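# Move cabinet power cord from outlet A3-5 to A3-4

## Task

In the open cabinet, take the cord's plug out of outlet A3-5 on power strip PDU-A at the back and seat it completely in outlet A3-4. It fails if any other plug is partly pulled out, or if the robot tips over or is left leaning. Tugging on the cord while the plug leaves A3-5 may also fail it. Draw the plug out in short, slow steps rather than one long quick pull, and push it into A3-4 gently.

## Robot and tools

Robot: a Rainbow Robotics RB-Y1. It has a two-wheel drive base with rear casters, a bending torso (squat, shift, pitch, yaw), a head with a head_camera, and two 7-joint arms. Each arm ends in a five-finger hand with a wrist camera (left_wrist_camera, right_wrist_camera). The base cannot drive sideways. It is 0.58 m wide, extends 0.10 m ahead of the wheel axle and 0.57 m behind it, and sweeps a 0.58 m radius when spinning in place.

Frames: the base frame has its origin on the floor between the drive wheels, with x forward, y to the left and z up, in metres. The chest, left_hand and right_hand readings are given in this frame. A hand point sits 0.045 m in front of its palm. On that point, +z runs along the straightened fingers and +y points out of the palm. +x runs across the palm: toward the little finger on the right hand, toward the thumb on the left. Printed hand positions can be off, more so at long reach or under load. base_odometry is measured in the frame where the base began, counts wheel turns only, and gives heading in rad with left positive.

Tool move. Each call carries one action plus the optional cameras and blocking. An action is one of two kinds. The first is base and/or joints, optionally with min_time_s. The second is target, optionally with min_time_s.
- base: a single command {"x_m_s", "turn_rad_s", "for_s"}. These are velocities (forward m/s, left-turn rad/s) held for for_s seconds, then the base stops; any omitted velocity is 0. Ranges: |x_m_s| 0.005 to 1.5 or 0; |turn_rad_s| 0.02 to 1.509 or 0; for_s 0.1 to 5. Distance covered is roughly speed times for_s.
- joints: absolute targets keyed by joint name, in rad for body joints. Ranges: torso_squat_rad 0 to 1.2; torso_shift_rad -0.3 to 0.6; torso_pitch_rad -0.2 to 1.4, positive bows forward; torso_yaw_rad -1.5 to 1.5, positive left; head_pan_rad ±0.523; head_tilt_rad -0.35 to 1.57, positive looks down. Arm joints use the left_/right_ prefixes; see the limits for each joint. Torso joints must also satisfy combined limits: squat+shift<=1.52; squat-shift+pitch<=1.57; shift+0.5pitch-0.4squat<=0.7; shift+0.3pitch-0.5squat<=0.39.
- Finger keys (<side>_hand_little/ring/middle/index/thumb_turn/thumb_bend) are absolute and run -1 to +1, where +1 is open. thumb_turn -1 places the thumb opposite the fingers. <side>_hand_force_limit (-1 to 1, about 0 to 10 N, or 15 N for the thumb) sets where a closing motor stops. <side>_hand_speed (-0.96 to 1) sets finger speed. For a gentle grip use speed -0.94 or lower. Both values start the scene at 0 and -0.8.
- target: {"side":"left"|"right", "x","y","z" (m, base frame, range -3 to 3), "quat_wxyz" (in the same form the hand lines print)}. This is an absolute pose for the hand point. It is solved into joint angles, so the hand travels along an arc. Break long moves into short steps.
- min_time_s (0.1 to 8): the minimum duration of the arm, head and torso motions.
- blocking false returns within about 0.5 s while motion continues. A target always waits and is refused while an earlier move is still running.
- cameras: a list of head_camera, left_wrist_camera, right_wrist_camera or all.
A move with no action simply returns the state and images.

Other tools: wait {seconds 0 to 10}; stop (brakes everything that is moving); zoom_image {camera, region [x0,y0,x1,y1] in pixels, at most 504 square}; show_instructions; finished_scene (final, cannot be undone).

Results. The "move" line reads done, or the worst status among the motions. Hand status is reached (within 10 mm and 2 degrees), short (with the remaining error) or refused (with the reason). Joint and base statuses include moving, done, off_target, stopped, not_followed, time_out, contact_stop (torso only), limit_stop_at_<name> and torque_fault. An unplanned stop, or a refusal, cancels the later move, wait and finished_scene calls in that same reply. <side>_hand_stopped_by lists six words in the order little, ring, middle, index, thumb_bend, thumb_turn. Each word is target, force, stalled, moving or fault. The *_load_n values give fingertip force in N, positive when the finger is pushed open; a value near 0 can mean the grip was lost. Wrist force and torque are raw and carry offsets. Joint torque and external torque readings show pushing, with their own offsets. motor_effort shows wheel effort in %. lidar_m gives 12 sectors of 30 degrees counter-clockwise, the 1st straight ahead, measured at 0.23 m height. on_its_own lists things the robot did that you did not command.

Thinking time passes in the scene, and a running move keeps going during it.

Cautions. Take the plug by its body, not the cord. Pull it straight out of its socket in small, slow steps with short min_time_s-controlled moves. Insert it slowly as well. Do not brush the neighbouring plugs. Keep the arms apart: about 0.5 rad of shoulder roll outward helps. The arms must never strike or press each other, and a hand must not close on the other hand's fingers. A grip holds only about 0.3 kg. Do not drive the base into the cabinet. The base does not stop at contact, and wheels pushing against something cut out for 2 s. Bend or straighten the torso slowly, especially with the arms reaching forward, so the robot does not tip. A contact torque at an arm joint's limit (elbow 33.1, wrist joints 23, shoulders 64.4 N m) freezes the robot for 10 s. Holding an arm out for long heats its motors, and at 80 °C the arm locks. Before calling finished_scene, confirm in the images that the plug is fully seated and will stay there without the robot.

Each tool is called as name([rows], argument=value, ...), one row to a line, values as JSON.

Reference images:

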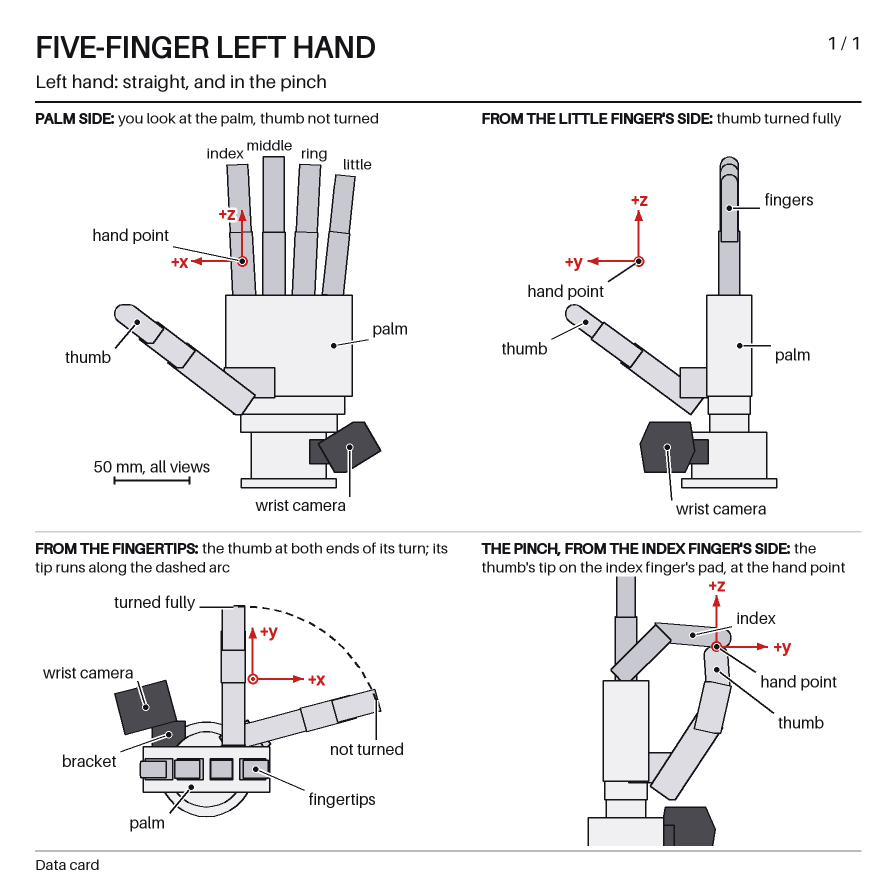

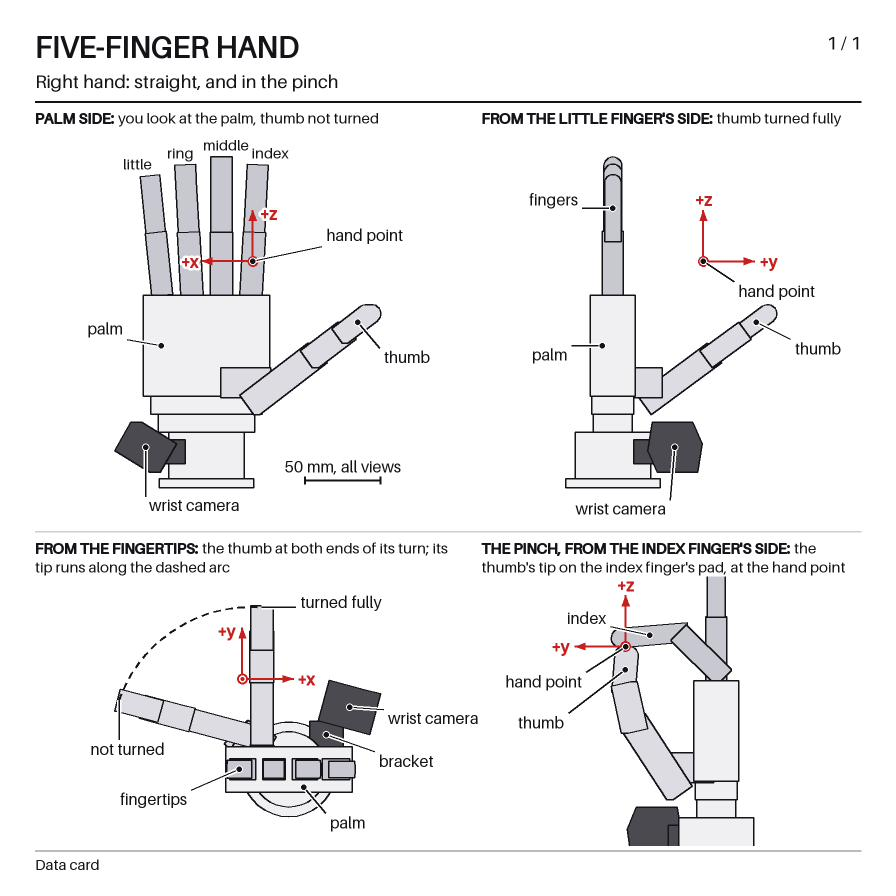

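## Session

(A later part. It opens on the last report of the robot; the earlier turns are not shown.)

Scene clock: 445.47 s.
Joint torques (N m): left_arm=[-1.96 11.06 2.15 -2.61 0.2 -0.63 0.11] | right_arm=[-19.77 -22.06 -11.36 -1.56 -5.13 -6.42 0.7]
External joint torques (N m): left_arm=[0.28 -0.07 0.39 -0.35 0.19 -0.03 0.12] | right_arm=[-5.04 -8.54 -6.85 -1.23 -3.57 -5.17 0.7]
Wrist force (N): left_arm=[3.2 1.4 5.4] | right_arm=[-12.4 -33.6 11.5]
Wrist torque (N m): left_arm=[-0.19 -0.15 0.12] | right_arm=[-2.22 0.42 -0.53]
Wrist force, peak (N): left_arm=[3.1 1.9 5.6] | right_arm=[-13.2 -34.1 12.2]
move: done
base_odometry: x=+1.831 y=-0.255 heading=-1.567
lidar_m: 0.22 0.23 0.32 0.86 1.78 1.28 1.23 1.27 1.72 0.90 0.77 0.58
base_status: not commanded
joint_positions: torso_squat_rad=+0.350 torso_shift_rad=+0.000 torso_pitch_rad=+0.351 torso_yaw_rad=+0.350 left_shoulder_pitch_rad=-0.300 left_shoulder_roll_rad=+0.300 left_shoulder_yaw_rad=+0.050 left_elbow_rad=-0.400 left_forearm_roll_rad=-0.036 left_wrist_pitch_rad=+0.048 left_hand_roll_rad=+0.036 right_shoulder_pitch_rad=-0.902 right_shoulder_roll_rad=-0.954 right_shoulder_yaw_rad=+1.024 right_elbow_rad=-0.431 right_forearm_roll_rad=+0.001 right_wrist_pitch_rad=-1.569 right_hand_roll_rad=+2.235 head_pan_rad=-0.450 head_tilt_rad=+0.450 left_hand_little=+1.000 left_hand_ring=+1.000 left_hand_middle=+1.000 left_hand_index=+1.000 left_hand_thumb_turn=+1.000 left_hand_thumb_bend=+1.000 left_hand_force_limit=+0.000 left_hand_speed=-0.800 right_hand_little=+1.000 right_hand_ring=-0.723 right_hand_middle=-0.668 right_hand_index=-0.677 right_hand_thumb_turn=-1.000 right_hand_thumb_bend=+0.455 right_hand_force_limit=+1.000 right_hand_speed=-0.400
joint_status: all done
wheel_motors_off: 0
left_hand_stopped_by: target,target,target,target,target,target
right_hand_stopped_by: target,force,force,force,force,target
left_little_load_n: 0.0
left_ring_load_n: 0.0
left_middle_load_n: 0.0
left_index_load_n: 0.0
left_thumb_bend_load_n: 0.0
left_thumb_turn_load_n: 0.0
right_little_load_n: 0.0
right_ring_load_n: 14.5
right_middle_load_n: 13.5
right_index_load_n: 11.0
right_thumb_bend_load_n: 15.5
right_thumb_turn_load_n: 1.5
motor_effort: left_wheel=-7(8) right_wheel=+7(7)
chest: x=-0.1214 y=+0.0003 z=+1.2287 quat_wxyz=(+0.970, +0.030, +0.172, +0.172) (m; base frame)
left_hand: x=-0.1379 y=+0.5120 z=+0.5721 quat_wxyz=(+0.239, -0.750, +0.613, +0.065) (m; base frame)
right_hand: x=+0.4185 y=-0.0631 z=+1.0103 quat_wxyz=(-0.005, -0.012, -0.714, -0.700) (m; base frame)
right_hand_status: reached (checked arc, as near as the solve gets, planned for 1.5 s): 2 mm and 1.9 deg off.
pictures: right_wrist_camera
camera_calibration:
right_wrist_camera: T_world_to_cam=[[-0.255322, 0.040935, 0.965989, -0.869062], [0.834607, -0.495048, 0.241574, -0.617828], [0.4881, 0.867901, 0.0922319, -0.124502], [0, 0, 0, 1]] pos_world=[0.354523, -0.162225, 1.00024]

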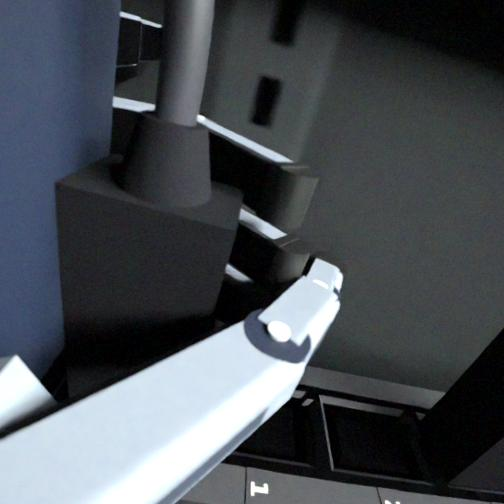

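move(target={"side":"right","x":0.416,"y":-0.064,"z":1.013,"quat_wxyz":[0,0,0.7071,0.7071]}, min_time_s=1.5, cameras=["right_wrist_camera"])

Scene clock: 449.20 s.
Joint torques (N m): left_arm=[-2.04 11.25 2.16 -2.36 0.05 -0.71 0.16] | right_arm=[-16.6 -20.16 -10.26 -4.68 -4.17 -10.93 2.38]
External joint torques (N m): left_arm=[0.18 0.12 0.4 -0.11 0.04 -0.1 0.17] | right_arm=[-1.98 -6.57 -5.64 -4.3 -2.61 -9.67 2.39]
Wrist force (N): left_arm=[2.6 1.6 5.2] | right_arm=[-31.1 -39.6 14.3]
Wrist torque (N m): left_arm=[-0.13 -0.03 0.06] | right_arm=[-2.64 1.52 -0.94]
Wrist force, peak (N): left_arm=[3.1 1.5 5.9] | right_arm=[-37.5 -40.6 12.8]
move: done
base_odometry: x=+1.831 y=-0.255 heading=-1.567
lidar_m: 0.22 0.22 0.33 0.87 1.78 1.29 1.23 1.27 1.73 0.90 0.76 0.59
base_status: not commanded
joint_positions: torso_squat_rad=+0.350 torso_shift_rad=+0.001 torso_pitch_rad=+0.351 torso_yaw_rad=+0.350 left_shoulder_pitch_rad=-0.300 left_shoulder_roll_rad=+0.300 left_shoulder_yaw_rad=+0.050 left_elbow_rad=-0.400 left_forearm_roll_rad=-0.036 left_wrist_pitch_rad=+0.048 left_hand_roll_rad=+0.036 right_shoulder_pitch_rad=-0.894 right_shoulder_roll_rad=-0.962 right_shoulder_yaw_rad=+1.021 right_elbow_rad=-0.450 right_forearm_roll_rad=+0.000 right_wrist_pitch_rad=-1.568 right_hand_roll_rad=+2.239 head_pan_rad=-0.450 head_tilt_rad=+0.450 left_hand_little=+1.000 left_hand_ring=+1.000 left_hand_middle=+1.000 left_hand_index=+1.000 left_hand_thumb_turn=+1.000 left_hand_thumb_bend=+1.000 left_hand_force_limit=+0.000 left_hand_speed=-0.800 right_hand_little=+1.000 right_hand_ring=-0.723 right_hand_middle=-0.668 right_hand_index=-0.677 right_hand_thumb_turn=-1.000 right_hand_thumb_bend=+0.455 right_hand_force_limit=+1.000 right_hand_speed=-0.400
joint_status: all done
wheel_motors_off: 0
left_hand_stopped_by: target,target,target,target,target,target
right_hand_stopped_by: target,force,force,force,force,target
left_little_load_n: 0.0
left_ring_load_n: 0.0
left_middle_load_n: 0.0
left_index_load_n: 0.0
left_thumb_bend_load_n: 0.0
left_thumb_turn_load_n: 0.0
right_little_load_n: 0.0
right_ring_load_n: 12.0
right_middle_load_n: 13.0
right_index_load_n: 9.5
right_thumb_bend_load_n: 15.5
right_thumb_turn_load_n: 1.5
motor_effort: left_wheel=-7(8) right_wheel=+1(7)
chest: x=-0.1210 y=+0.0003 z=+1.2286 quat_wxyz=(+0.970, +0.030, +0.172, +0.172) (m; base frame)
left_hand: x=-0.1379 y=+0.5121 z=+0.5721 quat_wxyz=(+0.239, -0.750, +0.613, +0.066) (m; base frame)
right_hand: x=+0.4159 y=-0.0632 z=+1.0113 quat_wxyz=(-0.004, -0.009, -0.712, -0.702) (m; base frame)
right_hand_status: reached (checked arc, as near as the solve gets, planned for 1.5 s): 2 mm and 1.4 deg off.
pictures: right_wrist_camera
camera_calibration:
right_wrist_camera: T_world_to_cam=[[-0.257883, 0.0343961, 0.965564, -0.869635], [0.837318, -0.490678, 0.24111, -0.616379], [0.482074, 0.870662, 0.0977371, -0.126091], [0, 0, 0, 1]] pos_world=[0.352626, -0.162749, 1.00063]

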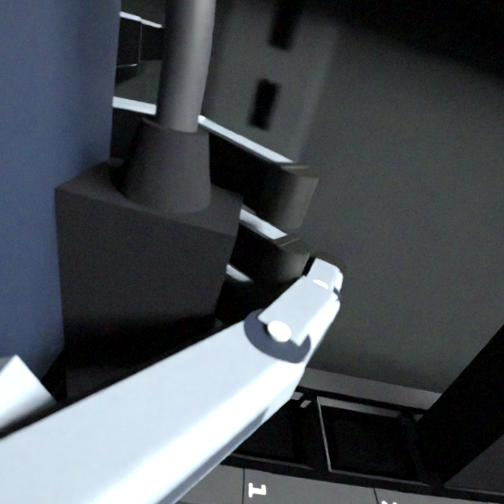

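move(joints={"right_hand_speed":-0.3,"right_hand_index":-0.99,"right_hand_middle":-0.99,"right_hand_ring":-0.99,"right_hand_thumb_bend":-0.8}, cameras=[])

move(target={"side":"right","x":0.4125,"y":-0.064,"z":1.014,"quat_wxyz":[0,0,0.7071,0.7071]}, min_time_s=1.5, cameras=["right_wrist_camera"])

Scene clock: 451.93 s.
Joint torques (N m): left_arm=[-2.37 11.28 2.36 -2.45 0.23 -0.49 0.14] | right_arm=[-16.45 -20.39 -10.13 -4.7 -3.97 -10.81 2.33]
External joint torques (N m): left_arm=[-0.15 0.14 0.6 -0.2 0.22 0.11 0.15] | right_arm=[-1.84 -6.8 -5.51 -4.32 -2.41 -9.55 2.34]
Wrist force (N): left_arm=[2.7 1.6 5.6] | right_arm=[-30.9 -39.2 14.1]
Wrist torque (N m): left_arm=[-0.16 -0.04 0.07] | right_arm=[-2.50 1.48 -0.87]
Wrist force, peak (N): left_arm=[3.2 1.2 5.8] | right_arm=[-30.9 -40.2 15.0]
move: off_target
base_odometry: x=+1.831 y=-0.255 heading=-1.567
lidar_m: 0.22 0.22 0.32 0.88 1.76 1.29 1.23 1.28 1.74 0.91 0.77 0.57
base_status: not commanded
joint_positions: torso_squat_rad=+0.350 torso_shift_rad=+0.001 torso_pitch_rad=+0.351 torso_yaw_rad=+0.350 left_shoulder_pitch_rad=-0.300 left_shoulder_roll_rad=+0.300 left_shoulder_yaw_rad=+0.050 left_elbow_rad=-0.400 left_forearm_roll_rad=-0.036 left_wrist_pitch_rad=+0.048 left_hand_roll_rad=+0.036 right_shoulder_pitch_rad=-0.894 right_shoulder_roll_rad=-0.962 right_shoulder_yaw_rad=+1.021 right_elbow_rad=-0.450 right_forearm_roll_rad=+0.000 right_wrist_pitch_rad=-1.568 right_hand_roll_rad=+2.239 head_pan_rad=-0.450 head_tilt_rad=+0.450 left_hand_little=+1.000 left_hand_ring=+1.000 left_hand_middle=+1.000 left_hand_index=+1.000 left_hand_thumb_turn=+1.000 left_hand_thumb_bend=+1.000 left_hand_force_limit=+0.000 left_hand_speed=-0.800 right_hand_little=+1.000 right_hand_ring=-0.723 right_hand_middle=-0.668 right_hand_index=-0.686 right_hand_thumb_turn=-1.000 right_hand_thumb_bend=+0.455 right_hand_force_limit=+1.000 right_hand_speed=-0.300
joint_status: right_hand_ring off_target (ended at -0.723, target -0.990); right_hand_middle off_target (ended at -0.668, target -0.990); right_hand_index off_target (ended at -0.686, target -0.990); right_hand_thumb_bend off_target (ended at +0.455, target -0.800); the others done
wheel_motors_off: 0
left_hand_stopped_by: target,target,target,target,target,target
right_hand_stopped_by: target,force,force,force,force,target
left_little_load_n: 0.0
left_ring_load_n: -0.5
left_middle_load_n: 0.0
left_index_load_n: 0.0
left_thumb_bend_load_n: 0.0
left_thumb_turn_load_n: 0.0
right_little_load_n: 0.0
right_ring_load_n: 12.0
right_middle_load_n: 13.0
right_index_load_n: 14.5
right_thumb_bend_load_n: 15.5
right_thumb_turn_load_n: 2.0
motor_effort: left_wheel=-8(8) right_wheel=+1(1)
chest: x=-0.1210 y=+0.0003 z=+1.2286 quat_wxyz=(+0.970, +0.030, +0.172, +0.172) (m; base frame)
left_hand: x=-0.1379 y=+0.5121 z=+0.5721 quat_wxyz=(+0.239, -0.750, +0.613, +0.066) (m; base frame)
right_hand: x=+0.4159 y=-0.0632 z=+1.0113 quat_wxyz=(-0.004, -0.009, -0.712, -0.702) (m; base frame)
pictures: none
No camera images: "cameras" was empty.

Scene clock: 453.77 s.
Joint torques (N m): left_arm=[-1.83 11.22 2.42 -2.34 0.16 -0.66 0.24] | right_arm=[-19.12 -20.89 -11.86 -4.9 -5.55 -10.42 2.19]
External joint torques (N m): left_arm=[0.39 0.08 0.65 -0.1 0.14 -0.06 0.25] | right_arm=[-4.63 -7.24 -7.14 -4.49 -4 -9.16 2.2]
Wrist force (N): left_arm=[3.0 1.6 5.5] | right_arm=[-27.5 -45.4 12.7]
Wrist torque (N m): left_arm=[-0.14 -0.09 0.10] | right_arm=[-2.93 1.69 -1.06]
Wrist force, peak (N): left_arm=[3.4 1.2 5.9] | right_arm=[-37.9 -41.7 19.0]
move: done
base_odometry: x=+1.831 y=-0.255 heading=-1.567
lidar_m: 0.22 0.22 0.31 0.87 1.76 1.29 1.23 1.27 1.74 0.90 0.77 0.58
base_status: not commanded
joint_positions: torso_squat_rad=+0.350 torso_shift_rad=+0.001 torso_pitch_rad=+0.352 torso_yaw_rad=+0.350 left_shoulder_pitch_rad=-0.300 left_shoulder_roll_rad=+0.300 left_shoulder_yaw_rad=+0.050 left_elbow_rad=-0.400 left_forearm_roll_rad=-0.036 left_wrist_pitch_rad=+0.048 left_hand_roll_rad=+0.036 right_shoulder_pitch_rad=-0.886 right_shoulder_roll_rad=-0.970 right_shoulder_yaw_rad=+1.020 right_elbow_rad=-0.471 right_forearm_roll_rad=-0.001 right_wrist_pitch_rad=-1.568 right_hand_roll_rad=+2.244 head_pan_rad=-0.450 head_tilt_rad=+0.450 left_hand_little=+1.000 left_hand_ring=+1.000 left_hand_middle=+1.000 left_hand_index=+1.000 left_hand_thumb_turn=+1.000 left_hand_thumb_bend=+1.000 left_hand_force_limit=+0.000 left_hand_speed=-0.800 right_hand_little=+1.000 right_hand_ring=-0.725 right_hand_middle=-0.668 right_hand_index=-0.686 right_hand_thumb_turn=-1.000 right_hand_thumb_bend=+0.455 right_hand_force_limit=+1.000 right_hand_speed=-0.300
joint_status: all done
wheel_motors_off: 0
left_hand_stopped_by: target,target,target,target,target,target
right_hand_stopped_by: target,force,force,force,force,target
left_little_load_n: 0.0
left_ring_load_n: 0.0
left_middle_load_n: 0.0
left_index_load_n: 0.0
left_thumb_bend_load_n: 0.0
left_thumb_turn_load_n: 0.0
right_little_load_n: 0.0
right_ring_load_n: 0.0
right_middle_load_n: 13.0
right_index_load_n: 14.0
right_thumb_bend_load_n: 15.5
right_thumb_turn_load_n: 1.5
motor_effort: left_wheel=-7(8) right_wheel=-1(2)
chest: x=-0.1209 y=+0.0003 z=+1.2286 quat_wxyz=(+0.970, +0.030, +0.172, +0.172) (m; base frame)
left_hand: x=-0.1380 y=+0.5121 z=+0.5721 quat_wxyz=(+0.239, -0.750, +0.613, +0.066) (m; base frame)
right_hand: x=+0.4120 y=-0.0633 z=+1.0121 quat_wxyz=(-0.001, -0.005, -0.710, -0.704) (m; base frame)
right_hand_status: reached (checked arc, planned for 1.5 s): 2 mm and 0.8 deg off.
pictures: right_wrist_camera
camera_calibration:
right_wrist_camera: T_world_to_cam=[[-0.260091, 0.0272678, 0.965199, -0.870499], [0.841206, -0.484354, 0.240362, -0.613782], [0.474052, 0.874447, 0.103038, -0.125991], [0, 0, 0, 1]] pos_world=[0.349634, -0.163378, 1.00072]

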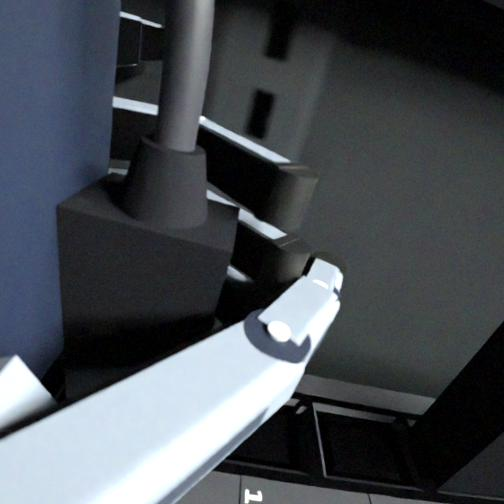

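move(cameras=["head_camera"])

zoom_image(camera="head_camera", region=[400, 100, 580, 400])

Scene clock: 460.20 s.
Joint torques (N m): left_arm=[-1.72 11.45 2.12 -2.39 0.22 -0.67 0.19] | right_arm=[-19.07 -20.56 -11.87 -4.94 -5.63 -10.5 2.17]
External joint torques (N m): left_arm=[0.5 0.31 0.36 -0.14 0.21 -0.07 0.2] | right_arm=[-4.58 -6.91 -7.15 -4.53 -4.07 -9.24 2.18]
Motor temperatures (°C): left_arm=[27 28 26 23 32 31 35] | right_arm=[29 30 26 27 32 40 37]
Wrist force (N): left_arm=[3.3 1.2 5.6] | right_arm=[-27.6 -44.3 13.2]
Wrist torque (N m): left_arm=[-0.22 -0.11 0.12] | right_arm=[-2.76 1.68 -1.00]
Wrist force, peak (N): left_arm=[3.1 1.6 5.9] | right_arm=[-28.3 -45.8 13.0]
base_odometry: x=+1.831 y=-0.255 heading=-1.567
lidar_m: 0.22 0.23 0.32 0.86 1.77 1.29 1.23 1.27 1.73 0.90 0.77 0.58
base_status: not commanded
joint_positions: torso_squat_rad=+0.350 torso_shift_rad=+0.001 torso_pitch_rad=+0.352 torso_yaw_rad=+0.350 left_shoulder_pitch_rad=-0.300 left_shoulder_roll_rad=+0.300 left_shoulder_yaw_rad=+0.050 left_elbow_rad=-0.400 left_forearm_roll_rad=-0.036 left_wrist_pitch_rad=+0.048 left_hand_roll_rad=+0.036 right_shoulder_pitch_rad=-0.886 right_shoulder_roll_rad=-0.970 right_shoulder_yaw_rad=+1.020 right_elbow_rad=-0.471 right_forearm_roll_rad=-0.001 right_wrist_pitch_rad=-1.568 right_hand_roll_rad=+2.244 head_pan_rad=-0.450 head_tilt_rad=+0.450 left_hand_little=+1.000 left_hand_ring=+1.000 left_hand_middle=+1.000 left_hand_index=+1.000 left_hand_thumb_turn=+1.000 left_hand_thumb_bend=+1.000 left_hand_force_limit=+0.000 left_hand_speed=-0.800 right_hand_little=+1.000 right_hand_ring=-0.725 right_hand_middle=-0.668 right_hand_index=-0.686 right_hand_thumb_turn=-1.000 right_hand_thumb_bend=+0.455 right_hand_force_limit=+1.000 right_hand_speed=-0.300
joint_status: all done
wheel_motors_off: 0
left_hand_stopped_by: target,target,target,target,target,target
right_hand_stopped_by: target,force,force,force,force,target
left_little_load_n: 0.0
left_ring_load_n: 0.0
left_middle_load_n: 0.0
left_index_load_n: 0.0
left_thumb_bend_load_n: 0.0
left_thumb_turn_load_n: 0.0
right_little_load_n: 0.0
right_ring_load_n: 0.0
right_middle_load_n: 13.0
right_index_load_n: 14.0
right_thumb_bend_load_n: 15.5
right_thumb_turn_load_n: 1.5
motor_effort: left_wheel=-7(8) right_wheel=-1(2)
chest: x=-0.1209 y=+0.0003 z=+1.2286 quat_wxyz=(+0.970, +0.030, +0.172, +0.172) (m; base frame)
left_hand: x=-0.1380 y=+0.5121 z=+0.5721 quat_wxyz=(+0.239, -0.750, +0.613, +0.066) (m; base frame)
right_hand: x=+0.4120 y=-0.0633 z=+1.0121 quat_wxyz=(-0.001, -0.005, -0.710, -0.704) (m; base frame)
right_hand_status: reached (checked arc, planned for 1.5 s): 2 mm and 0.8 deg off.
pictures: head_camera
camera_calibration:
head_camera: T_world_to_cam=[[-0.0989917, -0.991121, 0.0887654, -0.120624], [-0.702798, 0.00648458, -0.71136, 1.03747], [0.704468, -0.132803, -0.6972, 0.946695], [0, 0, 0, 1]] pos_world=[0.0502779, -0.000557053, 1.40876]

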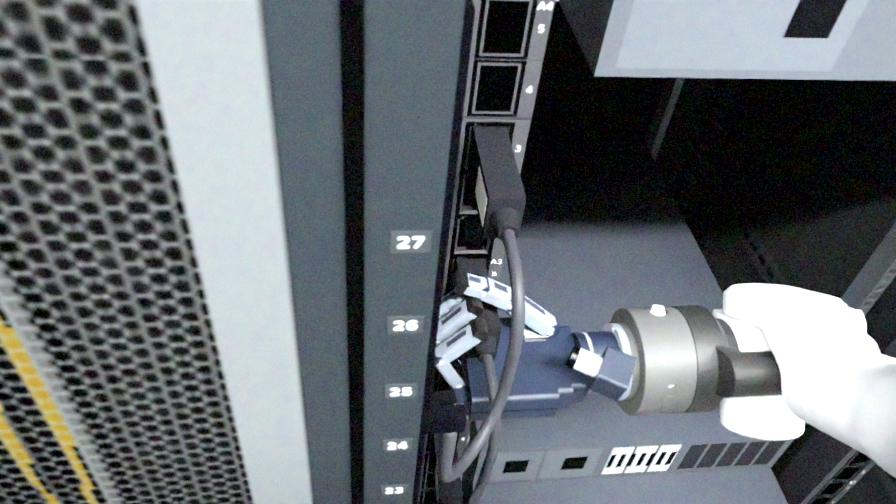

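Scaled by 1.680 from the camera's 896x504 image, which has a finer 1280x720 frame.

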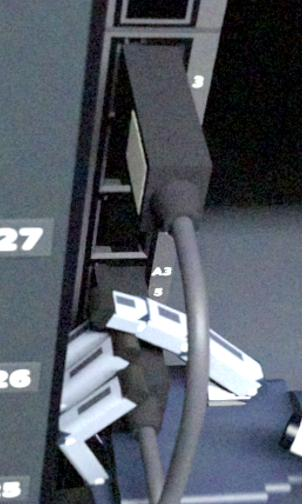

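move(target={"side":"right","x":0.4125,"y":-0.064,"z":1.004,"quat_wxyz":[0,0,0.7071,0.7071]}, min_time_s=1.5, cameras=["right_wrist_camera"])

move(target={"side":"right","x":0.4125,"y":-0.064,"z":0.998,"quat_wxyz":[0,0,0.7071,0.7071]}, min_time_s=1.5, cameras=["right_wrist_camera"])

Scene clock: 472.70 s.
Joint torques (N m): left_arm=[-1.96 11.18 2.07 -2.38 0.11 -0.64 0.14] | right_arm=[-7.22 -13.81 -2.89 3.35 0.58 -0.85 0.1]
External joint torques (N m): left_arm=[0.31 0.06 0.31 -0.11 0.1 -0.03 0.15] | right_arm=[7.28 -0.29 1.62 3.72 2.12 0.42 0.1]
Wrist force (N): left_arm=[3.2 1.1 5.4] | right_arm=[-7.9 0.9 4.5]
Wrist torque (N m): left_arm=[-0.22 -0.13 0.11] | right_arm=[-0.53 0.89 -0.48]
Wrist force, peak (N): left_arm=[3.4 1.8 6.0] | right_arm=[-28.4 -45.4 13.2]
move: done
base_odometry: x=+1.831 y=-0.255 heading=-1.567
lidar_m: 0.22 0.23 0.32 0.87 1.77 1.29 1.22 1.28 1.74 0.90 0.77 0.57
base_status: not commanded
joint_positions: torso_squat_rad=+0.350 torso_shift_rad=+0.000 torso_pitch_rad=+0.350 torso_yaw_rad=+0.350 left_shoulder_pitch_rad=-0.300 left_shoulder_roll_rad=+0.300 left_shoulder_yaw_rad=+0.050 left_elbow_rad=-0.400 left_forearm_roll_rad=-0.036 left_wrist_pitch_rad=+0.048 left_hand_roll_rad=+0.036 right_shoulder_pitch_rad=-0.884 right_shoulder_roll_rad=-0.950 right_shoulder_yaw_rad=+1.019 right_elbow_rad=-0.439 right_forearm_roll_rad=-0.001 right_wrist_pitch_rad=-1.570 right_hand_roll_rad=+2.256 head_pan_rad=-0.450 head_tilt_rad=+0.450 left_hand_little=+1.000 left_hand_ring=+1.000 left_hand_middle=+1.000 left_hand_index=+1.000 left_hand_thumb_turn=+1.000 left_hand_thumb_bend=+1.000 left_hand_force_limit=+0.000 left_hand_speed=-0.800 right_hand_little=+1.000 right_hand_ring=-0.725 right_hand_middle=-0.668 right_hand_index=-0.686 right_hand_thumb_turn=-1.000 right_hand_thumb_bend=+0.455 right_hand_force_limit=+1.000 right_hand_speed=-0.300
joint_status: all done
wheel_motors_off: 0
left_hand_stopped_by: target,target,target,target,target,target
right_hand_stopped_by: target,force,force,force,force,target
left_little_load_n: -0.5
left_ring_load_n: 0.0
left_middle_load_n: 0.0
left_index_load_n: 0.0
left_thumb_bend_load_n: 0.0
left_thumb_turn_load_n: 0.0
right_little_load_n: 0.0
right_ring_load_n: 0.0
right_middle_load_n: 13.0
right_index_load_n: 11.5
right_thumb_bend_load_n: 15.5
right_thumb_turn_load_n: 1.5
motor_effort: left_wheel=-8(9) right_wheel=+3(3)
chest: x=-0.1218 y=+0.0003 z=+1.2287 quat_wxyz=(+0.970, +0.030, +0.172, +0.172) (m; base frame)
left_hand: x=-0.1378 y=+0.5121 z=+0.5721 quat_wxyz=(+0.239, -0.750, +0.613, +0.065) (m; base frame)
right_hand: x=+0.4119 y=-0.0633 z=+1.0065 quat_wxyz=(-0.007, -0.009, -0.712, -0.702) (m; base frame)
right_hand_status: reached (checked arc, as near as the solve gets, planned for 1.5 s): 3 mm and 1.5 deg off.
pictures: right_wrist_camera
camera_calibration:
right_wrist_camera: T_world_to_cam=[[-0.262638, 0.0351185, 0.964255, -0.862647], [0.834067, -0.494187, 0.245176, -0.614892], [0.485133, 0.868646, 0.100501, -0.127826], [0, 0, 0, 1]] pos_world=[0.34831, -0.162541, 0.995416]

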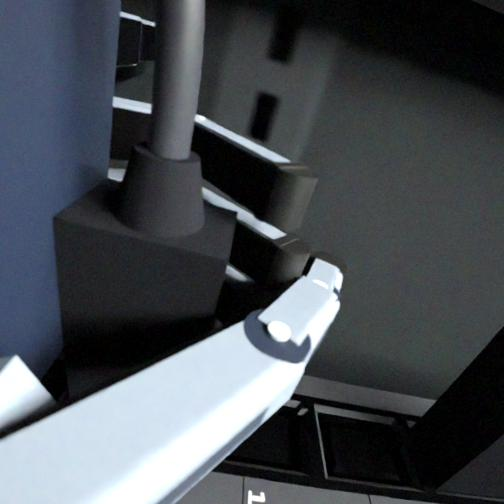

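Scene clock: 474.53 s.
Joint torques (N m): left_arm=[-1.82 11.1 2.27 -2.69 0.17 -0.49 0.1] | right_arm=[-4.3 -16.07 1.41 7.64 1.19 2.18 -0.33]
External joint torques (N m): left_arm=[0.46 -0.02 0.51 -0.42 0.16 0.12 0.11] | right_arm=[10.21 -2.68 5.74 7.96 2.72 3.47 -0.32]
Wrist force (N): left_arm=[3.2 1.6 5.4] | right_arm=[-2.6 11.6 10.3]
Wrist torque (N m): left_arm=[-0.16 -0.11 0.11] | right_arm=[-0.32 0.70 -0.41]
Wrist force, peak (N): left_arm=[3.2 1.6 5.7] | right_arm=[-3.0 12.6 10.5]
move: short
base_odometry: x=+1.831 y=-0.255 heading=-1.567
lidar_m: 0.22 0.22 0.32 0.87 1.77 1.29 1.23 1.27 1.73 0.90 0.77 0.59
base_status: not commanded
joint_positions: torso_squat_rad=+0.350 torso_shift_rad=+0.000 torso_pitch_rad=+0.350 torso_yaw_rad=+0.350 left_shoulder_pitch_rad=-0.300 left_shoulder_roll_rad=+0.300 left_shoulder_yaw_rad=+0.050 left_elbow_rad=-0.400 left_forearm_roll_rad=-0.036 left_wrist_pitch_rad=+0.048 left_hand_roll_rad=+0.036 right_shoulder_pitch_rad=-0.884 right_shoulder_roll_rad=-0.934 right_shoulder_yaw_rad=+1.021 right_elbow_rad=-0.413 right_forearm_roll_rad=-0.001 right_wrist_pitch_rad=-1.571 right_hand_roll_rad=+2.262 head_pan_rad=-0.450 head_tilt_rad=+0.450 left_hand_little=+1.000 left_hand_ring=+1.000 left_hand_middle=+1.000 left_hand_index=+1.000 left_hand_thumb_turn=+1.000 left_hand_thumb_bend=+1.000 left_hand_force_limit=+0.000 left_hand_speed=-0.800 right_hand_little=+1.000 right_hand_ring=-0.725 right_hand_middle=-0.668 right_hand_index=-0.686 right_hand_thumb_turn=-1.000 right_hand_thumb_bend=+0.455 right_hand_force_limit=+1.000 right_hand_speed=-0.300
joint_status: all done
wheel_motors_off: 0
left_hand_stopped_by: target,target,target,target,target,target
right_hand_stopped_by: target,force,force,force,force,target
left_little_load_n: 0.0
left_ring_load_n: 0.0
left_middle_load_n: 0.0
left_index_load_n: 0.0
left_thumb_bend_load_n: 0.0
left_thumb_turn_load_n: 0.0
right_little_load_n: 0.0
right_ring_load_n: 0.0
right_middle_load_n: 13.5
right_index_load_n: 21.0
right_thumb_bend_load_n: 15.5
right_thumb_turn_load_n: 1.5
motor_effort: left_wheel=-7(8) right_wheel=+5(5)
chest: x=-0.1221 y=+0.0003 z=+1.2288 quat_wxyz=(+0.970, +0.030, +0.171, +0.172) (m; base frame)
left_hand: x=-0.1378 y=+0.5120 z=+0.5721 quat_wxyz=(+0.240, -0.751, +0.612, +0.065) (m; base frame)
right_hand: x=+0.4122 y=-0.0627 z=+1.0008 quat_wxyz=(-0.010, -0.014, -0.714, -0.700) (m; base frame)
right_hand_status: short (checked arc, as near as the solve gets, planned for 1.5 s): 3 mm and 2.2 deg off. The place is met; only the turn is off.
pictures: right_wrist_camera
camera_calibration:
right_wrist_camera: T_world_to_cam=[[-0.259367, 0.0432179, 0.964811, -0.858445], [0.829855, -0.501054, 0.245532, -0.612517], [0.494034, 0.864336, 0.0940924, -0.125408], [0, 0, 0, 1]] pos_world=[0.347603, -0.161409, 0.99043]

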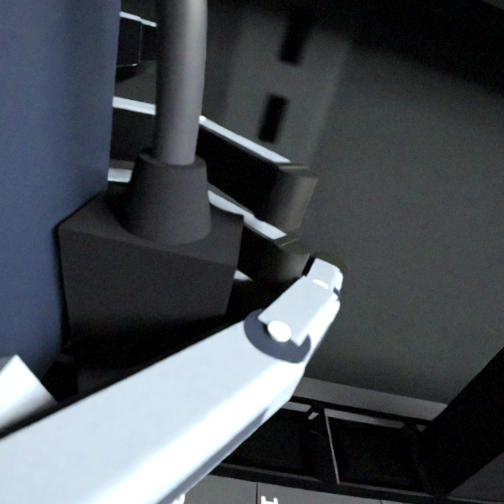

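move(joints={"right_hand_speed":-0.4,"right_hand_thumb_bend":1}, cameras=[])

move(joints={"right_hand_speed":-0.4,"right_hand_index":-0.35,"right_hand_middle":-0.35,"right_hand_ring":-0.35}, cameras=[])

move(target={"side":"right","x":0.418,"y":-0.062,"z":1.003,"quat_wxyz":[0,0,0.7071,0.7071]}, min_time_s=1.5, cameras=["right_wrist_camera"])

move(target={"side":"right","x":0.428,"y":-0.059,"z":1.003,"quat_wxyz":[0,0,0.7071,0.7071]}, min_time_s=1.5, cameras=["head_camera","right_wrist_camera"])

Scene clock: 482.90 s.
Joint torques (N m): left_arm=[-2.03 11.15 2.39 -2.36 0.01 -0.64 0.21] | right_arm=[-4.19 -15.59 0.71 7.83 1.27 2.35 -0.22]
External joint torques (N m): left_arm=[0.25 0.02 0.64 -0.09 -0.01 -0.03 0.22] | right_arm=[10.31 -2.2 5.04 8.15 2.8 3.64 -0.21]
Wrist force (N): left_arm=[2.9 1.8 5.5] | right_arm=[-3.2 11.0 9.8]
Wrist torque (N m): left_arm=[-0.13 -0.07 0.10] | right_arm=[-0.31 0.90 -0.43]
Wrist force, peak (N): left_arm=[3.2 1.6 5.8] | right_arm=[-3.4 12.9 11.0]
move: done
base_odometry: x=+1.831 y=-0.255 heading=-1.567
lidar_m: 0.22 0.23 0.32 0.87 1.77 1.29 1.23 1.28 1.74 0.91 0.76 0.58
base_status: not commanded
joint_positions: torso_squat_rad=+0.350 torso_shift_rad=+0.000 torso_pitch_rad=+0.350 torso_yaw_rad=+0.350 left_shoulder_pitch_rad=-0.300 left_shoulder_roll_rad=+0.300 left_shoulder_yaw_rad=+0.050 left_elbow_rad=-0.400 left_forearm_roll_rad=-0.036 left_wrist_pitch_rad=+0.048 left_hand_roll_rad=+0.036 right_shoulder_pitch_rad=-0.884 right_shoulder_roll_rad=-0.934 right_shoulder_yaw_rad=+1.021 right_elbow_rad=-0.413 right_forearm_roll_rad=-0.001 right_wrist_pitch_rad=-1.571 right_hand_roll_rad=+2.262 head_pan_rad=-0.450 head_tilt_rad=+0.450 left_hand_little=+1.000 left_hand_ring=+1.000 left_hand_middle=+1.000 left_hand_index=+1.000 left_hand_thumb_turn=+1.000 left_hand_thumb_bend=+1.000 left_hand_force_limit=+0.000 left_hand_speed=-0.800 right_hand_little=+1.000 right_hand_ring=-0.725 right_hand_middle=-0.669 right_hand_index=-0.686 right_hand_thumb_turn=-1.000 right_hand_thumb_bend=+1.000 right_hand_force_limit=+1.000 right_hand_speed=-0.400
joint_status: all done
wheel_motors_off: 0
left_hand_stopped_by: target,target,target,target,target,target
right_hand_stopped_by: target,force,force,force,target,target
left_little_load_n: -0.5
left_ring_load_n: 0.0
left_middle_load_n: -0.5
left_index_load_n: 0.0
left_thumb_bend_load_n: 0.0
left_thumb_turn_load_n: -0.5
right_little_load_n: 0.0
right_ring_load_n: 0.0
right_middle_load_n: 0.0
right_index_load_n: 20.5
right_thumb_bend_load_n: 0.0
right_thumb_turn_load_n: 0.0
motor_effort: left_wheel=-6(8) right_wheel=+5(5)
chest: x=-0.1221 y=+0.0003 z=+1.2288 quat_wxyz=(+0.970, +0.030, +0.171, +0.172) (m; base frame)
left_hand: x=-0.1378 y=+0.5120 z=+0.5721 quat_wxyz=(+0.240, -0.751, +0.612, +0.065) (m; base frame)
right_hand: x=+0.4122 y=-0.0627 z=+1.0008 quat_wxyz=(-0.010, -0.014, -0.714, -0.700) (m; base frame)
pictures: none
No camera images: "cameras" was empty.

Scene clock: 483.90 s.
Joint torques (N m): left_arm=[-1.81 11.02 2.36 -2.39 0.23 -0.6 0.07] | right_arm=[-13.46 -14.02 -3.28 0.17 -1.51 -1.26 -0.41]
External joint torques (N m): left_arm=[0.46 -0.11 0.6 -0.12 0.22 0.01 0.08] | right_arm=[0.98 -0.62 1.03 0.47 0.02 0.03 -0.4]
Wrist force (N): left_arm=[2.7 1.4 5.4] | right_arm=[-4.0 -9.1 -4.1]
Wrist torque (N m): left_arm=[-0.17 -0.04 0.09] | right_arm=[-0.58 0.78 -0.36]
Wrist force, peak (N): left_arm=[3.2 1.5 5.6] | right_arm=[-3.7 12.1 10.1]
move: done
base_odometry: x=+1.831 y=-0.255 heading=-1.567
lidar_m: 0.21 0.23 0.32 0.86 1.76 1.29 1.23 1.27 1.74 0.91 0.77 0.58
base_status: not commanded
joint_positions: torso_squat_rad=+0.350 torso_shift_rad=+0.000 torso_pitch_rad=+0.350 torso_yaw_rad=+0.350 left_shoulder_pitch_rad=-0.300 left_shoulder_roll_rad=+0.300 left_shoulder_yaw_rad=+0.050 left_elbow_rad=-0.400 left_forearm_roll_rad=-0.036 left_wrist_pitch_rad=+0.048 left_hand_roll_rad=+0.036 right_shoulder_pitch_rad=-0.882 right_shoulder_roll_rad=-0.934 right_shoulder_yaw_rad=+1.022 right_elbow_rad=-0.411 right_forearm_roll_rad=+0.000 right_wrist_pitch_rad=-1.570 right_hand_roll_rad=+2.262 head_pan_rad=-0.450 head_tilt_rad=+0.450 left_hand_little=+1.000 left_hand_ring=+1.000 left_hand_middle=+1.000 left_hand_index=+1.000 left_hand_thumb_turn=+1.000 left_hand_thumb_bend=+1.000 left_hand_force_limit=+0.000 left_hand_speed=-0.800 right_hand_little=+1.000 right_hand_ring=-0.350 right_hand_middle=-0.350 right_hand_index=-0.350 right_hand_thumb_turn=-1.000 right_hand_thumb_bend=+1.000 right_hand_force_limit=+1.000 right_hand_speed=-0.400
joint_status: all done
wheel_motors_off: 0
left_hand_stopped_by: target,target,target,target,target,target
right_hand_stopped_by: target,target,target,target,target,target
left_little_load_n: 0.0
left_ring_load_n: 0.0
left_middle_load_n: 0.0
left_index_load_n: 0.0
left_thumb_bend_load_n: 0.0
left_thumb_turn_load_n: 0.0
right_little_load_n: 0.0
right_ring_load_n: 0.0
right_middle_load_n: 0.0
right_index_load_n: 0.0
right_thumb_bend_load_n: 0.0
right_thumb_turn_load_n: 0.0
motor_effort: left_wheel=-8(9) right_wheel=+10(11)
chest: x=-0.1220 y=+0.0002 z=+1.2287 quat_wxyz=(+0.970, +0.030, +0.171, +0.171) (m; base frame)
left_hand: x=-0.1377 y=+0.5120 z=+0.5722 quat_wxyz=(+0.240, -0.750, +0.613, +0.065) (m; base frame)
right_hand: x=+0.4120 y=-0.0638 z=+0.9987 quat_wxyz=(-0.009, -0.015, -0.715, -0.698) (m; base frame)
pictures: none
No camera images: "cameras" was empty.

Scene clock: 485.73 s.
Joint torques (N m): left_arm=[-1.95 11.29 2.19 -2.48 0.09 -0.56 0.08] | right_arm=[-16.23 -11.73 -3.05 0.56 -1.72 -1.15 -0.52]
External joint torques (N m): left_arm=[0.33 0.16 0.43 -0.21 0.07 0.04 0.08] | right_arm=[-1.5 1.61 1.26 0.84 -0.17 0.12 -0.52]
Wrist force (N): left_arm=[3.1 1.5 5.5] | right_arm=[-4.4 -9.7 -4.2]
Wrist torque (N m): left_arm=[-0.16 -0.09 0.11] | right_arm=[-0.69 0.86 -0.57]
Wrist force, peak (N): left_arm=[3.1 1.7 5.7] | right_arm=[-4.5 -10.1 -5.0]
move: short
base_odometry: x=+1.831 y=-0.255 heading=-1.567
lidar_m: 0.22 0.23 0.31 0.86 1.77 1.29 1.23 1.27 1.72 0.89 0.77 0.58
base_status: not commanded
joint_positions: torso_squat_rad=+0.350 torso_shift_rad=+0.000 torso_pitch_rad=+0.350 torso_yaw_rad=+0.350 left_shoulder_pitch_rad=-0.300 left_shoulder_roll_rad=+0.300 left_shoulder_yaw_rad=+0.050 left_elbow_rad=-0.400 left_forearm_roll_rad=-0.036 left_wrist_pitch_rad=+0.048 left_hand_roll_rad=+0.036 right_shoulder_pitch_rad=-0.900 right_shoulder_roll_rad=-0.933 right_shoulder_yaw_rad=+1.027 right_elbow_rad=-0.400 right_forearm_roll_rad=+0.000 right_wrist_pitch_rad=-1.570 right_hand_roll_rad=+2.247 head_pan_rad=-0.450 head_tilt_rad=+0.450 left_hand_little=+1.000 left_hand_ring=+1.000 left_hand_middle=+1.000 left_hand_index=+1.000 left_hand_thumb_turn=+1.000 left_hand_thumb_bend=+1.000 left_hand_force_limit=+0.000 left_hand_speed=-0.800 right_hand_little=+1.000 right_hand_ring=-0.350 right_hand_middle=-0.350 right_hand_index=-0.350 right_hand_thumb_turn=-1.000 right_hand_thumb_bend=+1.000 right_hand_force_limit=+1.000 right_hand_speed=-0.400
joint_status: all done
wheel_motors_off: 0
left_hand_stopped_by: target,target,target,target,target,target
right_hand_stopped_by: target,target,target,target,target,target
left_little_load_n: -0.5
left_ring_load_n: 0.0
left_middle_load_n: 0.0
left_index_load_n: 0.0
left_thumb_bend_load_n: 0.0
left_thumb_turn_load_n: 0.0
right_little_load_n: 0.0
right_ring_load_n: 0.0
right_middle_load_n: 0.0
right_index_load_n: -0.5
right_thumb_bend_load_n: 0.0
right_thumb_turn_load_n: 0.0
motor_effort: left_wheel=-8(9) right_wheel=+9(10)
chest: x=-0.1220 y=+0.0002 z=+1.2287 quat_wxyz=(+0.970, +0.030, +0.171, +0.171) (m; base frame)
left_hand: x=-0.1377 y=+0.5120 z=+0.5722 quat_wxyz=(+0.240, -0.750, +0.613, +0.065) (m; base frame)
right_hand: x=+0.4176 y=-0.0620 z=+1.0033 quat_wxyz=(-0.010, -0.016, -0.716, -0.698) (m; base frame)
right_hand_status: short (checked arc, as near as the solve gets, planned for 1.5 s): 0 mm and 2.6 deg off. The place is met; only the turn is off.
pictures: right_wrist_camera
camera_calibration:
right_wrist_camera: T_world_to_cam=[[-0.25576, 0.0491928, 0.965488, -0.861365], [0.828992, -0.502637, 0.245212, -0.616704], [0.497352, 0.863097, 0.087774, -0.12399], [0, 0, 0, 1]] pos_world=[0.352606, -0.16059, 0.993744]

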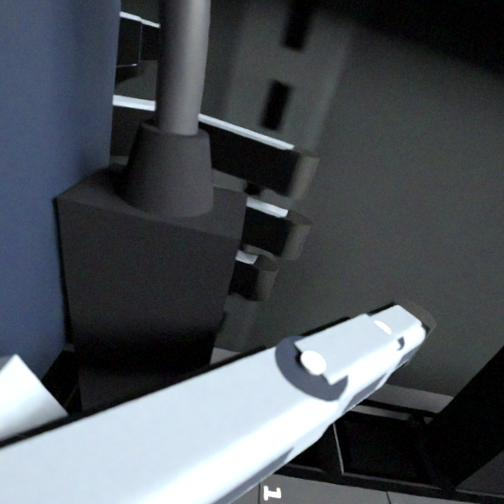

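Scene clock: 487.57 s.
Joint torques (N m): left_arm=[-1.82 11.21 2.24 -2.43 0.25 -0.52 0.27] | right_arm=[-16.75 -11.24 -3.11 0.38 -1.82 -1.08 -0.52]
External joint torques (N m): left_arm=[0.45 0.08 0.48 -0.16 0.24 0.08 0.28] | right_arm=[-1.57 1.85 0.93 0.57 -0.25 0.17 -0.52]
Wrist force (N): left_arm=[3.0 1.4 5.2] | right_arm=[-3.9 -9.0 -4.6]
Wrist torque (N m): left_arm=[-0.15 -0.09 0.10] | right_arm=[-0.53 0.81 -0.46]
Wrist force, peak (N): left_arm=[3.1 1.6 5.8] | right_arm=[-4.4 -10.3 -4.3]
move: short
base_odometry: x=+1.831 y=-0.255 heading=-1.567
lidar_m: 0.22 0.24 0.32 0.87 1.77 1.30 1.23 1.27 1.73 0.90 0.77 0.57
base_status: not commanded
joint_positions: torso_squat_rad=+0.350 torso_shift_rad=+0.000 torso_pitch_rad=+0.350 torso_yaw_rad=+0.350 left_shoulder_pitch_rad=-0.300 left_shoulder_roll_rad=+0.300 left_shoulder_yaw_rad=+0.050 left_elbow_rad=-0.400 left_forearm_roll_rad=-0.036 left_wrist_pitch_rad=+0.048 left_hand_roll_rad=+0.036 right_shoulder_pitch_rad=-0.929 right_shoulder_roll_rad=-0.911 right_shoulder_yaw_rad=+1.036 right_elbow_rad=-0.348 right_forearm_roll_rad=+0.001 right_wrist_pitch_rad=-1.570 right_hand_roll_rad=+2.231 head_pan_rad=-0.450 head_tilt_rad=+0.450 left_hand_little=+1.000 left_hand_ring=+1.000 left_hand_middle=+1.000 left_hand_index=+1.000 left_hand_thumb_turn=+1.000 left_hand_thumb_bend=+1.000 left_hand_force_limit=+0.000 left_hand_speed=-0.800 right_hand_little=+1.000 right_hand_ring=-0.350 right_hand_middle=-0.350 right_hand_index=-0.350 right_hand_thumb_turn=-1.000 right_hand_thumb_bend=+1.000 right_hand_force_limit=+1.000 right_hand_speed=-0.400
joint_status: all done
wheel_motors_off: 0
left_hand_stopped_by: target,target,target,target,target,target
right_hand_stopped_by: target,target,target,target,target,target
left_little_load_n: 0.0
left_ring_load_n: 0.0
left_middle_load_n: 0.0
left_index_load_n: 0.0
left_thumb_bend_load_n: 0.0
left_thumb_turn_load_n: 0.0
right_little_load_n: 0.0
right_ring_load_n: 0.0
right_middle_load_n: 0.0
right_index_load_n: 0.0
right_thumb_bend_load_n: 0.0
right_thumb_turn_load_n: 0.0
motor_effort: left_wheel=-8(9) right_wheel=+10(10)
chest: x=-0.1220 y=+0.0002 z=+1.2287 quat_wxyz=(+0.970, +0.030, +0.171, +0.171) (m; base frame)
left_hand: x=-0.1377 y=+0.5120 z=+0.5722 quat_wxyz=(+0.240, -0.750, +0.613, +0.065) (m; base frame)
right_hand: x=+0.4276 y=-0.0590 z=+1.0033 quat_wxyz=(-0.014, -0.024, -0.720, -0.694) (m; base frame)
right_hand_status: short (checked arc, as near as the solve gets, planned for 1.5 s): 1 mm and 3.8 deg off. The place is met; only the turn is off.
pictures: head_camera, right_wrist_camera
camera_calibration:
head_camera: T_world_to_cam=[[-0.0994964, -0.991081, 0.0886515, -0.120714], [-0.701558, 0.00669078, -0.712581, 1.03844], [0.705632, -0.133093, -0.695966, 0.946155], [0, 0, 0, 1]] pos_world=[0.0488789, -0.000658468, 1.40917]
right_wrist_camera: T_world_to_cam=[[-0.250082, 0.0643737, 0.966082, -0.861085], [0.821658, -0.513717, 0.246927, -0.622679], [0.512188, 0.855541, 0.0755782, -0.126142], [0, 0, 0, 1]] pos_world=[0.360896, -0.15653, 0.995169]

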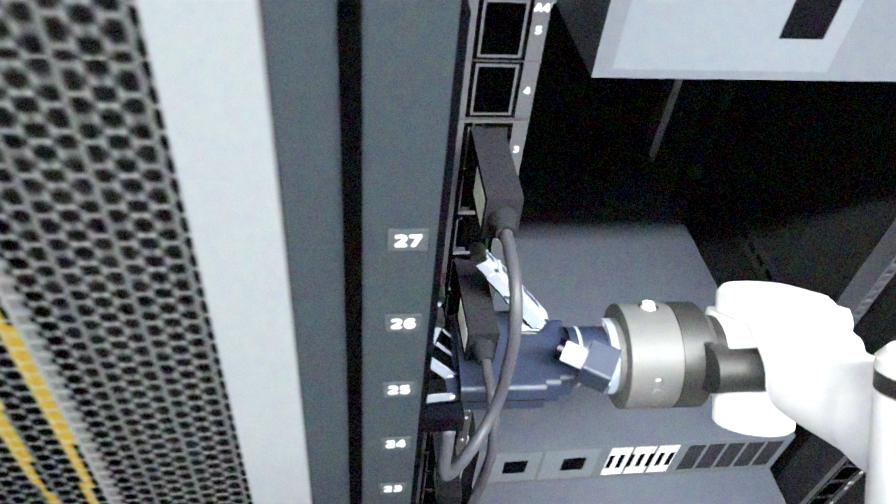

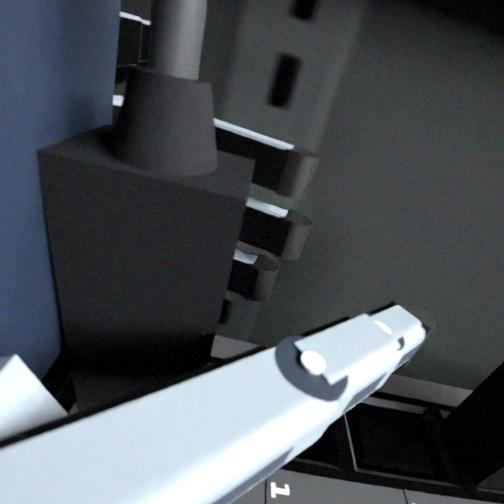

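move(target={"side":"right","x":0.428,"y":-0.059,"z":1.008,"quat_wxyz":[0,0,0.7071,0.7071]}, min_time_s=1.5, cameras=[])

move(joints={"right_hand_speed":-0.6,"right_hand_index":-1,"right_hand_middle":-1,"right_hand_ring":-1}, cameras=["right_wrist_camera","head_camera"])

Scene clock: 491.40 s.
Joint torques (N m): left_arm=[-1.88 11.25 2.44 -2.25 0.12 -0.55 0.13] | right_arm=[-18.63 -15.92 -5.05 -0.73 -3.34 -1.48 -0.47]
External joint torques (N m): left_arm=[0.39 0.12 0.68 0.02 0.11 0.06 0.13] | right_arm=[-3.43 -2.76 -0.89 -0.51 -1.76 -0.24 -0.46]
Wrist force (N): left_arm=[2.8 1.7 5.3] | right_arm=[-1.5 -15.4 -2.9]
Wrist torque (N m): left_arm=[-0.12 -0.06 0.09] | right_arm=[-0.99 0.65 -0.62]
Wrist force, peak (N): left_arm=[3.1 1.7 5.7] | right_arm=[-2.1 -15.7 -2.9]
move: short
base_odometry: x=+1.831 y=-0.255 heading=-1.567
lidar_m: 0.22 0.23 0.32 0.86 1.76 1.30 1.22 1.27 1.74 0.90 0.77 0.58
base_status: not commanded
joint_positions: torso_squat_rad=+0.350 torso_shift_rad=+0.000 torso_pitch_rad=+0.350 torso_yaw_rad=+0.350 left_shoulder_pitch_rad=-0.300 left_shoulder_roll_rad=+0.300 left_shoulder_yaw_rad=+0.050 left_elbow_rad=-0.400 left_forearm_roll_rad=-0.036 left_wrist_pitch_rad=+0.048 left_hand_roll_rad=+0.036 right_shoulder_pitch_rad=-0.931 right_shoulder_roll_rad=-0.921 right_shoulder_yaw_rad=+1.036 right_elbow_rad=-0.367 right_forearm_roll_rad=+0.000 right_wrist_pitch_rad=-1.570 right_hand_roll_rad=+2.226 head_pan_rad=-0.450 head_tilt_rad=+0.450 left_hand_little=+1.000 left_hand_ring=+1.000 left_hand_middle=+1.000 left_hand_index=+1.000 left_hand_thumb_turn=+1.000 left_hand_thumb_bend=+1.000 left_hand_force_limit=+0.000 left_hand_speed=-0.800 right_hand_little=+1.000 right_hand_ring=-0.350 right_hand_middle=-0.350 right_hand_index=-0.350 right_hand_thumb_turn=-1.000 right_hand_thumb_bend=+1.000 right_hand_force_limit=+1.000 right_hand_speed=-0.400
joint_status: all done
wheel_motors_off: 0
left_hand_stopped_by: target,target,target,target,target,target
right_hand_stopped_by: target,target,target,target,target,target
left_little_load_n: 0.0
left_ring_load_n: 0.0
left_middle_load_n: 0.0
left_index_load_n: 0.0
left_thumb_bend_load_n: 0.0
left_thumb_turn_load_n: 0.0
right_little_load_n: 0.0
right_ring_load_n: 0.0
right_middle_load_n: 0.0
right_index_load_n: 0.0
right_thumb_bend_load_n: -0.5
right_thumb_turn_load_n: 0.0
motor_effort: left_wheel=-8(9) right_wheel=+10(10)
chest: x=-0.1220 y=+0.0002 z=+1.2287 quat_wxyz=(+0.970, +0.030, +0.171, +0.171) (m; base frame)
left_hand: x=-0.1377 y=+0.5120 z=+0.5721 quat_wxyz=(+0.240, -0.750, +0.613, +0.065) (m; base frame)
right_hand: x=+0.4272 y=-0.0587 z=+1.0076 quat_wxyz=(-0.011, -0.020, -0.718, -0.696) (m; base frame)
right_hand_status: short (checked arc, as near as the solve gets, planned for 1.5 s): 1 mm and 3.2 deg off. The place is met; only the turn is off.
pictures: none
No camera images: "cameras" was empty.

Scene clock: 492.30 s.
Joint torques (N m): left_arm=[-1.74 11.1 2.45 -2.24 0.18 -0.61 0.2] | right_arm=[-17.04 -15.72 -5.32 1.21 -3.03 -1.74 -0.42]
External joint torques (N m): left_arm=[0.53 -0.02 0.69 0.02 0.17 0 0.21] | right_arm=[-1.83 -2.57 -1.15 1.44 -1.46 -0.51 -0.4]
Wrist force (N): left_arm=[3.2 1.3 5.6] | right_arm=[-3.9 -15.5 3.7]
Wrist torque (N m): left_arm=[-0.19 -0.12 0.13] | right_arm=[-1.41 0.61 -0.58]
Wrist force, peak (N): left_arm=[3.1 1.3 5.9] | right_arm=[-5.1 -15.4 6.2]
move: off_target
base_odometry: x=+1.831 y=-0.255 heading=-1.567
lidar_m: 0.22 0.23 0.31 0.87 1.77 1.30 1.22 1.26 1.73 0.90 0.77 0.58
base_status: not commanded
joint_positions: torso_squat_rad=+0.350 torso_shift_rad=+0.000 torso_pitch_rad=+0.350 torso_yaw_rad=+0.350 left_shoulder_pitch_rad=-0.300 left_shoulder_roll_rad=+0.300 left_shoulder_yaw_rad=+0.050 left_elbow_rad=-0.400 left_forearm_roll_rad=-0.036 left_wrist_pitch_rad=+0.048 left_hand_roll_rad=+0.036 right_shoulder_pitch_rad=-0.931 right_shoulder_roll_rad=-0.921 right_shoulder_yaw_rad=+1.036 right_elbow_rad=-0.367 right_forearm_roll_rad=+0.000 right_wrist_pitch_rad=-1.570 right_hand_roll_rad=+2.226 head_pan_rad=-0.450 head_tilt_rad=+0.450 left_hand_little=+1.000 left_hand_ring=+1.000 left_hand_middle=+1.000 left_hand_index=+1.000 left_hand_thumb_turn=+1.000 left_hand_thumb_bend=+1.000 left_hand_force_limit=+0.000 left_hand_speed=-0.800 right_hand_little=+1.000 right_hand_ring=-0.785 right_hand_middle=-0.766 right_hand_index=-0.738 right_hand_thumb_turn=-1.000 right_hand_thumb_bend=+1.000 right_hand_force_limit=+1.000 right_hand_speed=-0.600
joint_status: right_hand_ring off_target (ended at -0.785, target -1.000); right_hand_middle off_target (ended at -0.766, target -1.000); right_hand_index off_target (ended at -0.738, target -1.000); the others done
wheel_motors_off: 0
left_hand_stopped_by: target,target,target,target,target,target
right_hand_stopped_by: target,force,force,force,target,target
left_little_load_n: 0.0
left_ring_load_n: 0.0
left_middle_load_n: 0.0
left_index_load_n: 0.0
left_thumb_bend_load_n: -0.5
left_thumb_turn_load_n: 0.0
right_little_load_n: 0.0
right_ring_load_n: 13.5
right_middle_load_n: 12.0
right_index_load_n: 10.0
right_thumb_bend_load_n: 0.0
right_thumb_turn_load_n: 0.0
motor_effort: left_wheel=-7(8) right_wheel=+9(10)
chest: x=-0.1219 y=+0.0002 z=+1.2287 quat_wxyz=(+0.970, +0.030, +0.171, +0.171) (m; base frame)
left_hand: x=-0.1377 y=+0.5120 z=+0.5721 quat_wxyz=(+0.240, -0.750, +0.613, +0.065) (m; base frame)
right_hand: x=+0.4272 y=-0.0584 z=+1.0078 quat_wxyz=(-0.011, -0.020, -0.718, -0.696) (m; base frame)
pictures: head_camera, right_wrist_camera
camera_calibration:
head_camera: T_world_to_cam=[[-0.0994213, -0.99108, 0.0887428, -0.120836], [-0.701619, 0.00658334, -0.712522, 1.03843], [0.705583, -0.133103, -0.696015, 0.946155], [0, 0, 0, 1]] pos_world=[0.0489789, -0.000658265, 1.40917]
right_wrist_camera: T_world_to_cam=[[-0.251794, 0.0566171, 0.966123, -0.865356], [0.825766, -0.508028, 0.244985, -0.622676], [0.504688, 0.859478, 0.0811661, -0.129011], [0, 0, 0, 1]] pos_world=[0.361404, -0.156461, 0.999059]

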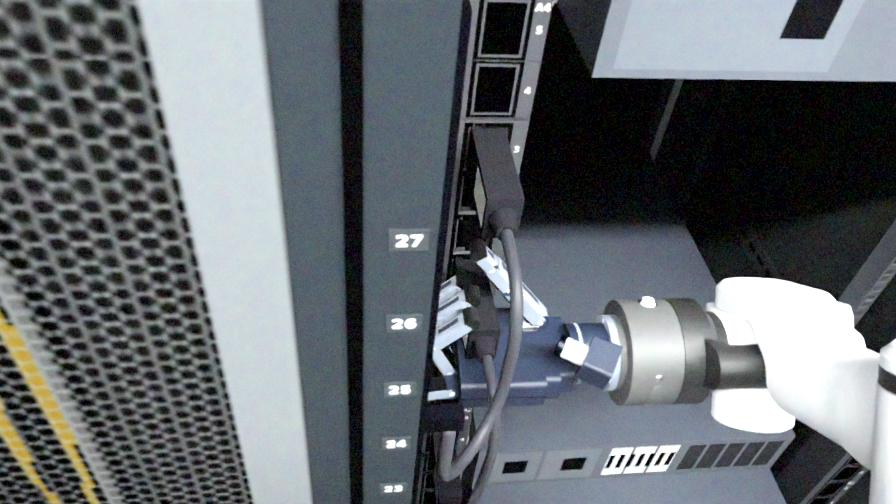

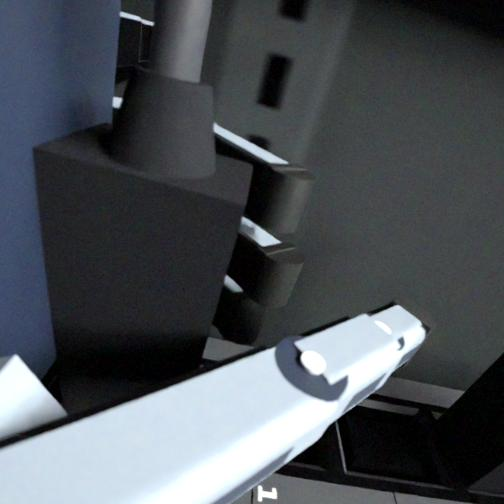

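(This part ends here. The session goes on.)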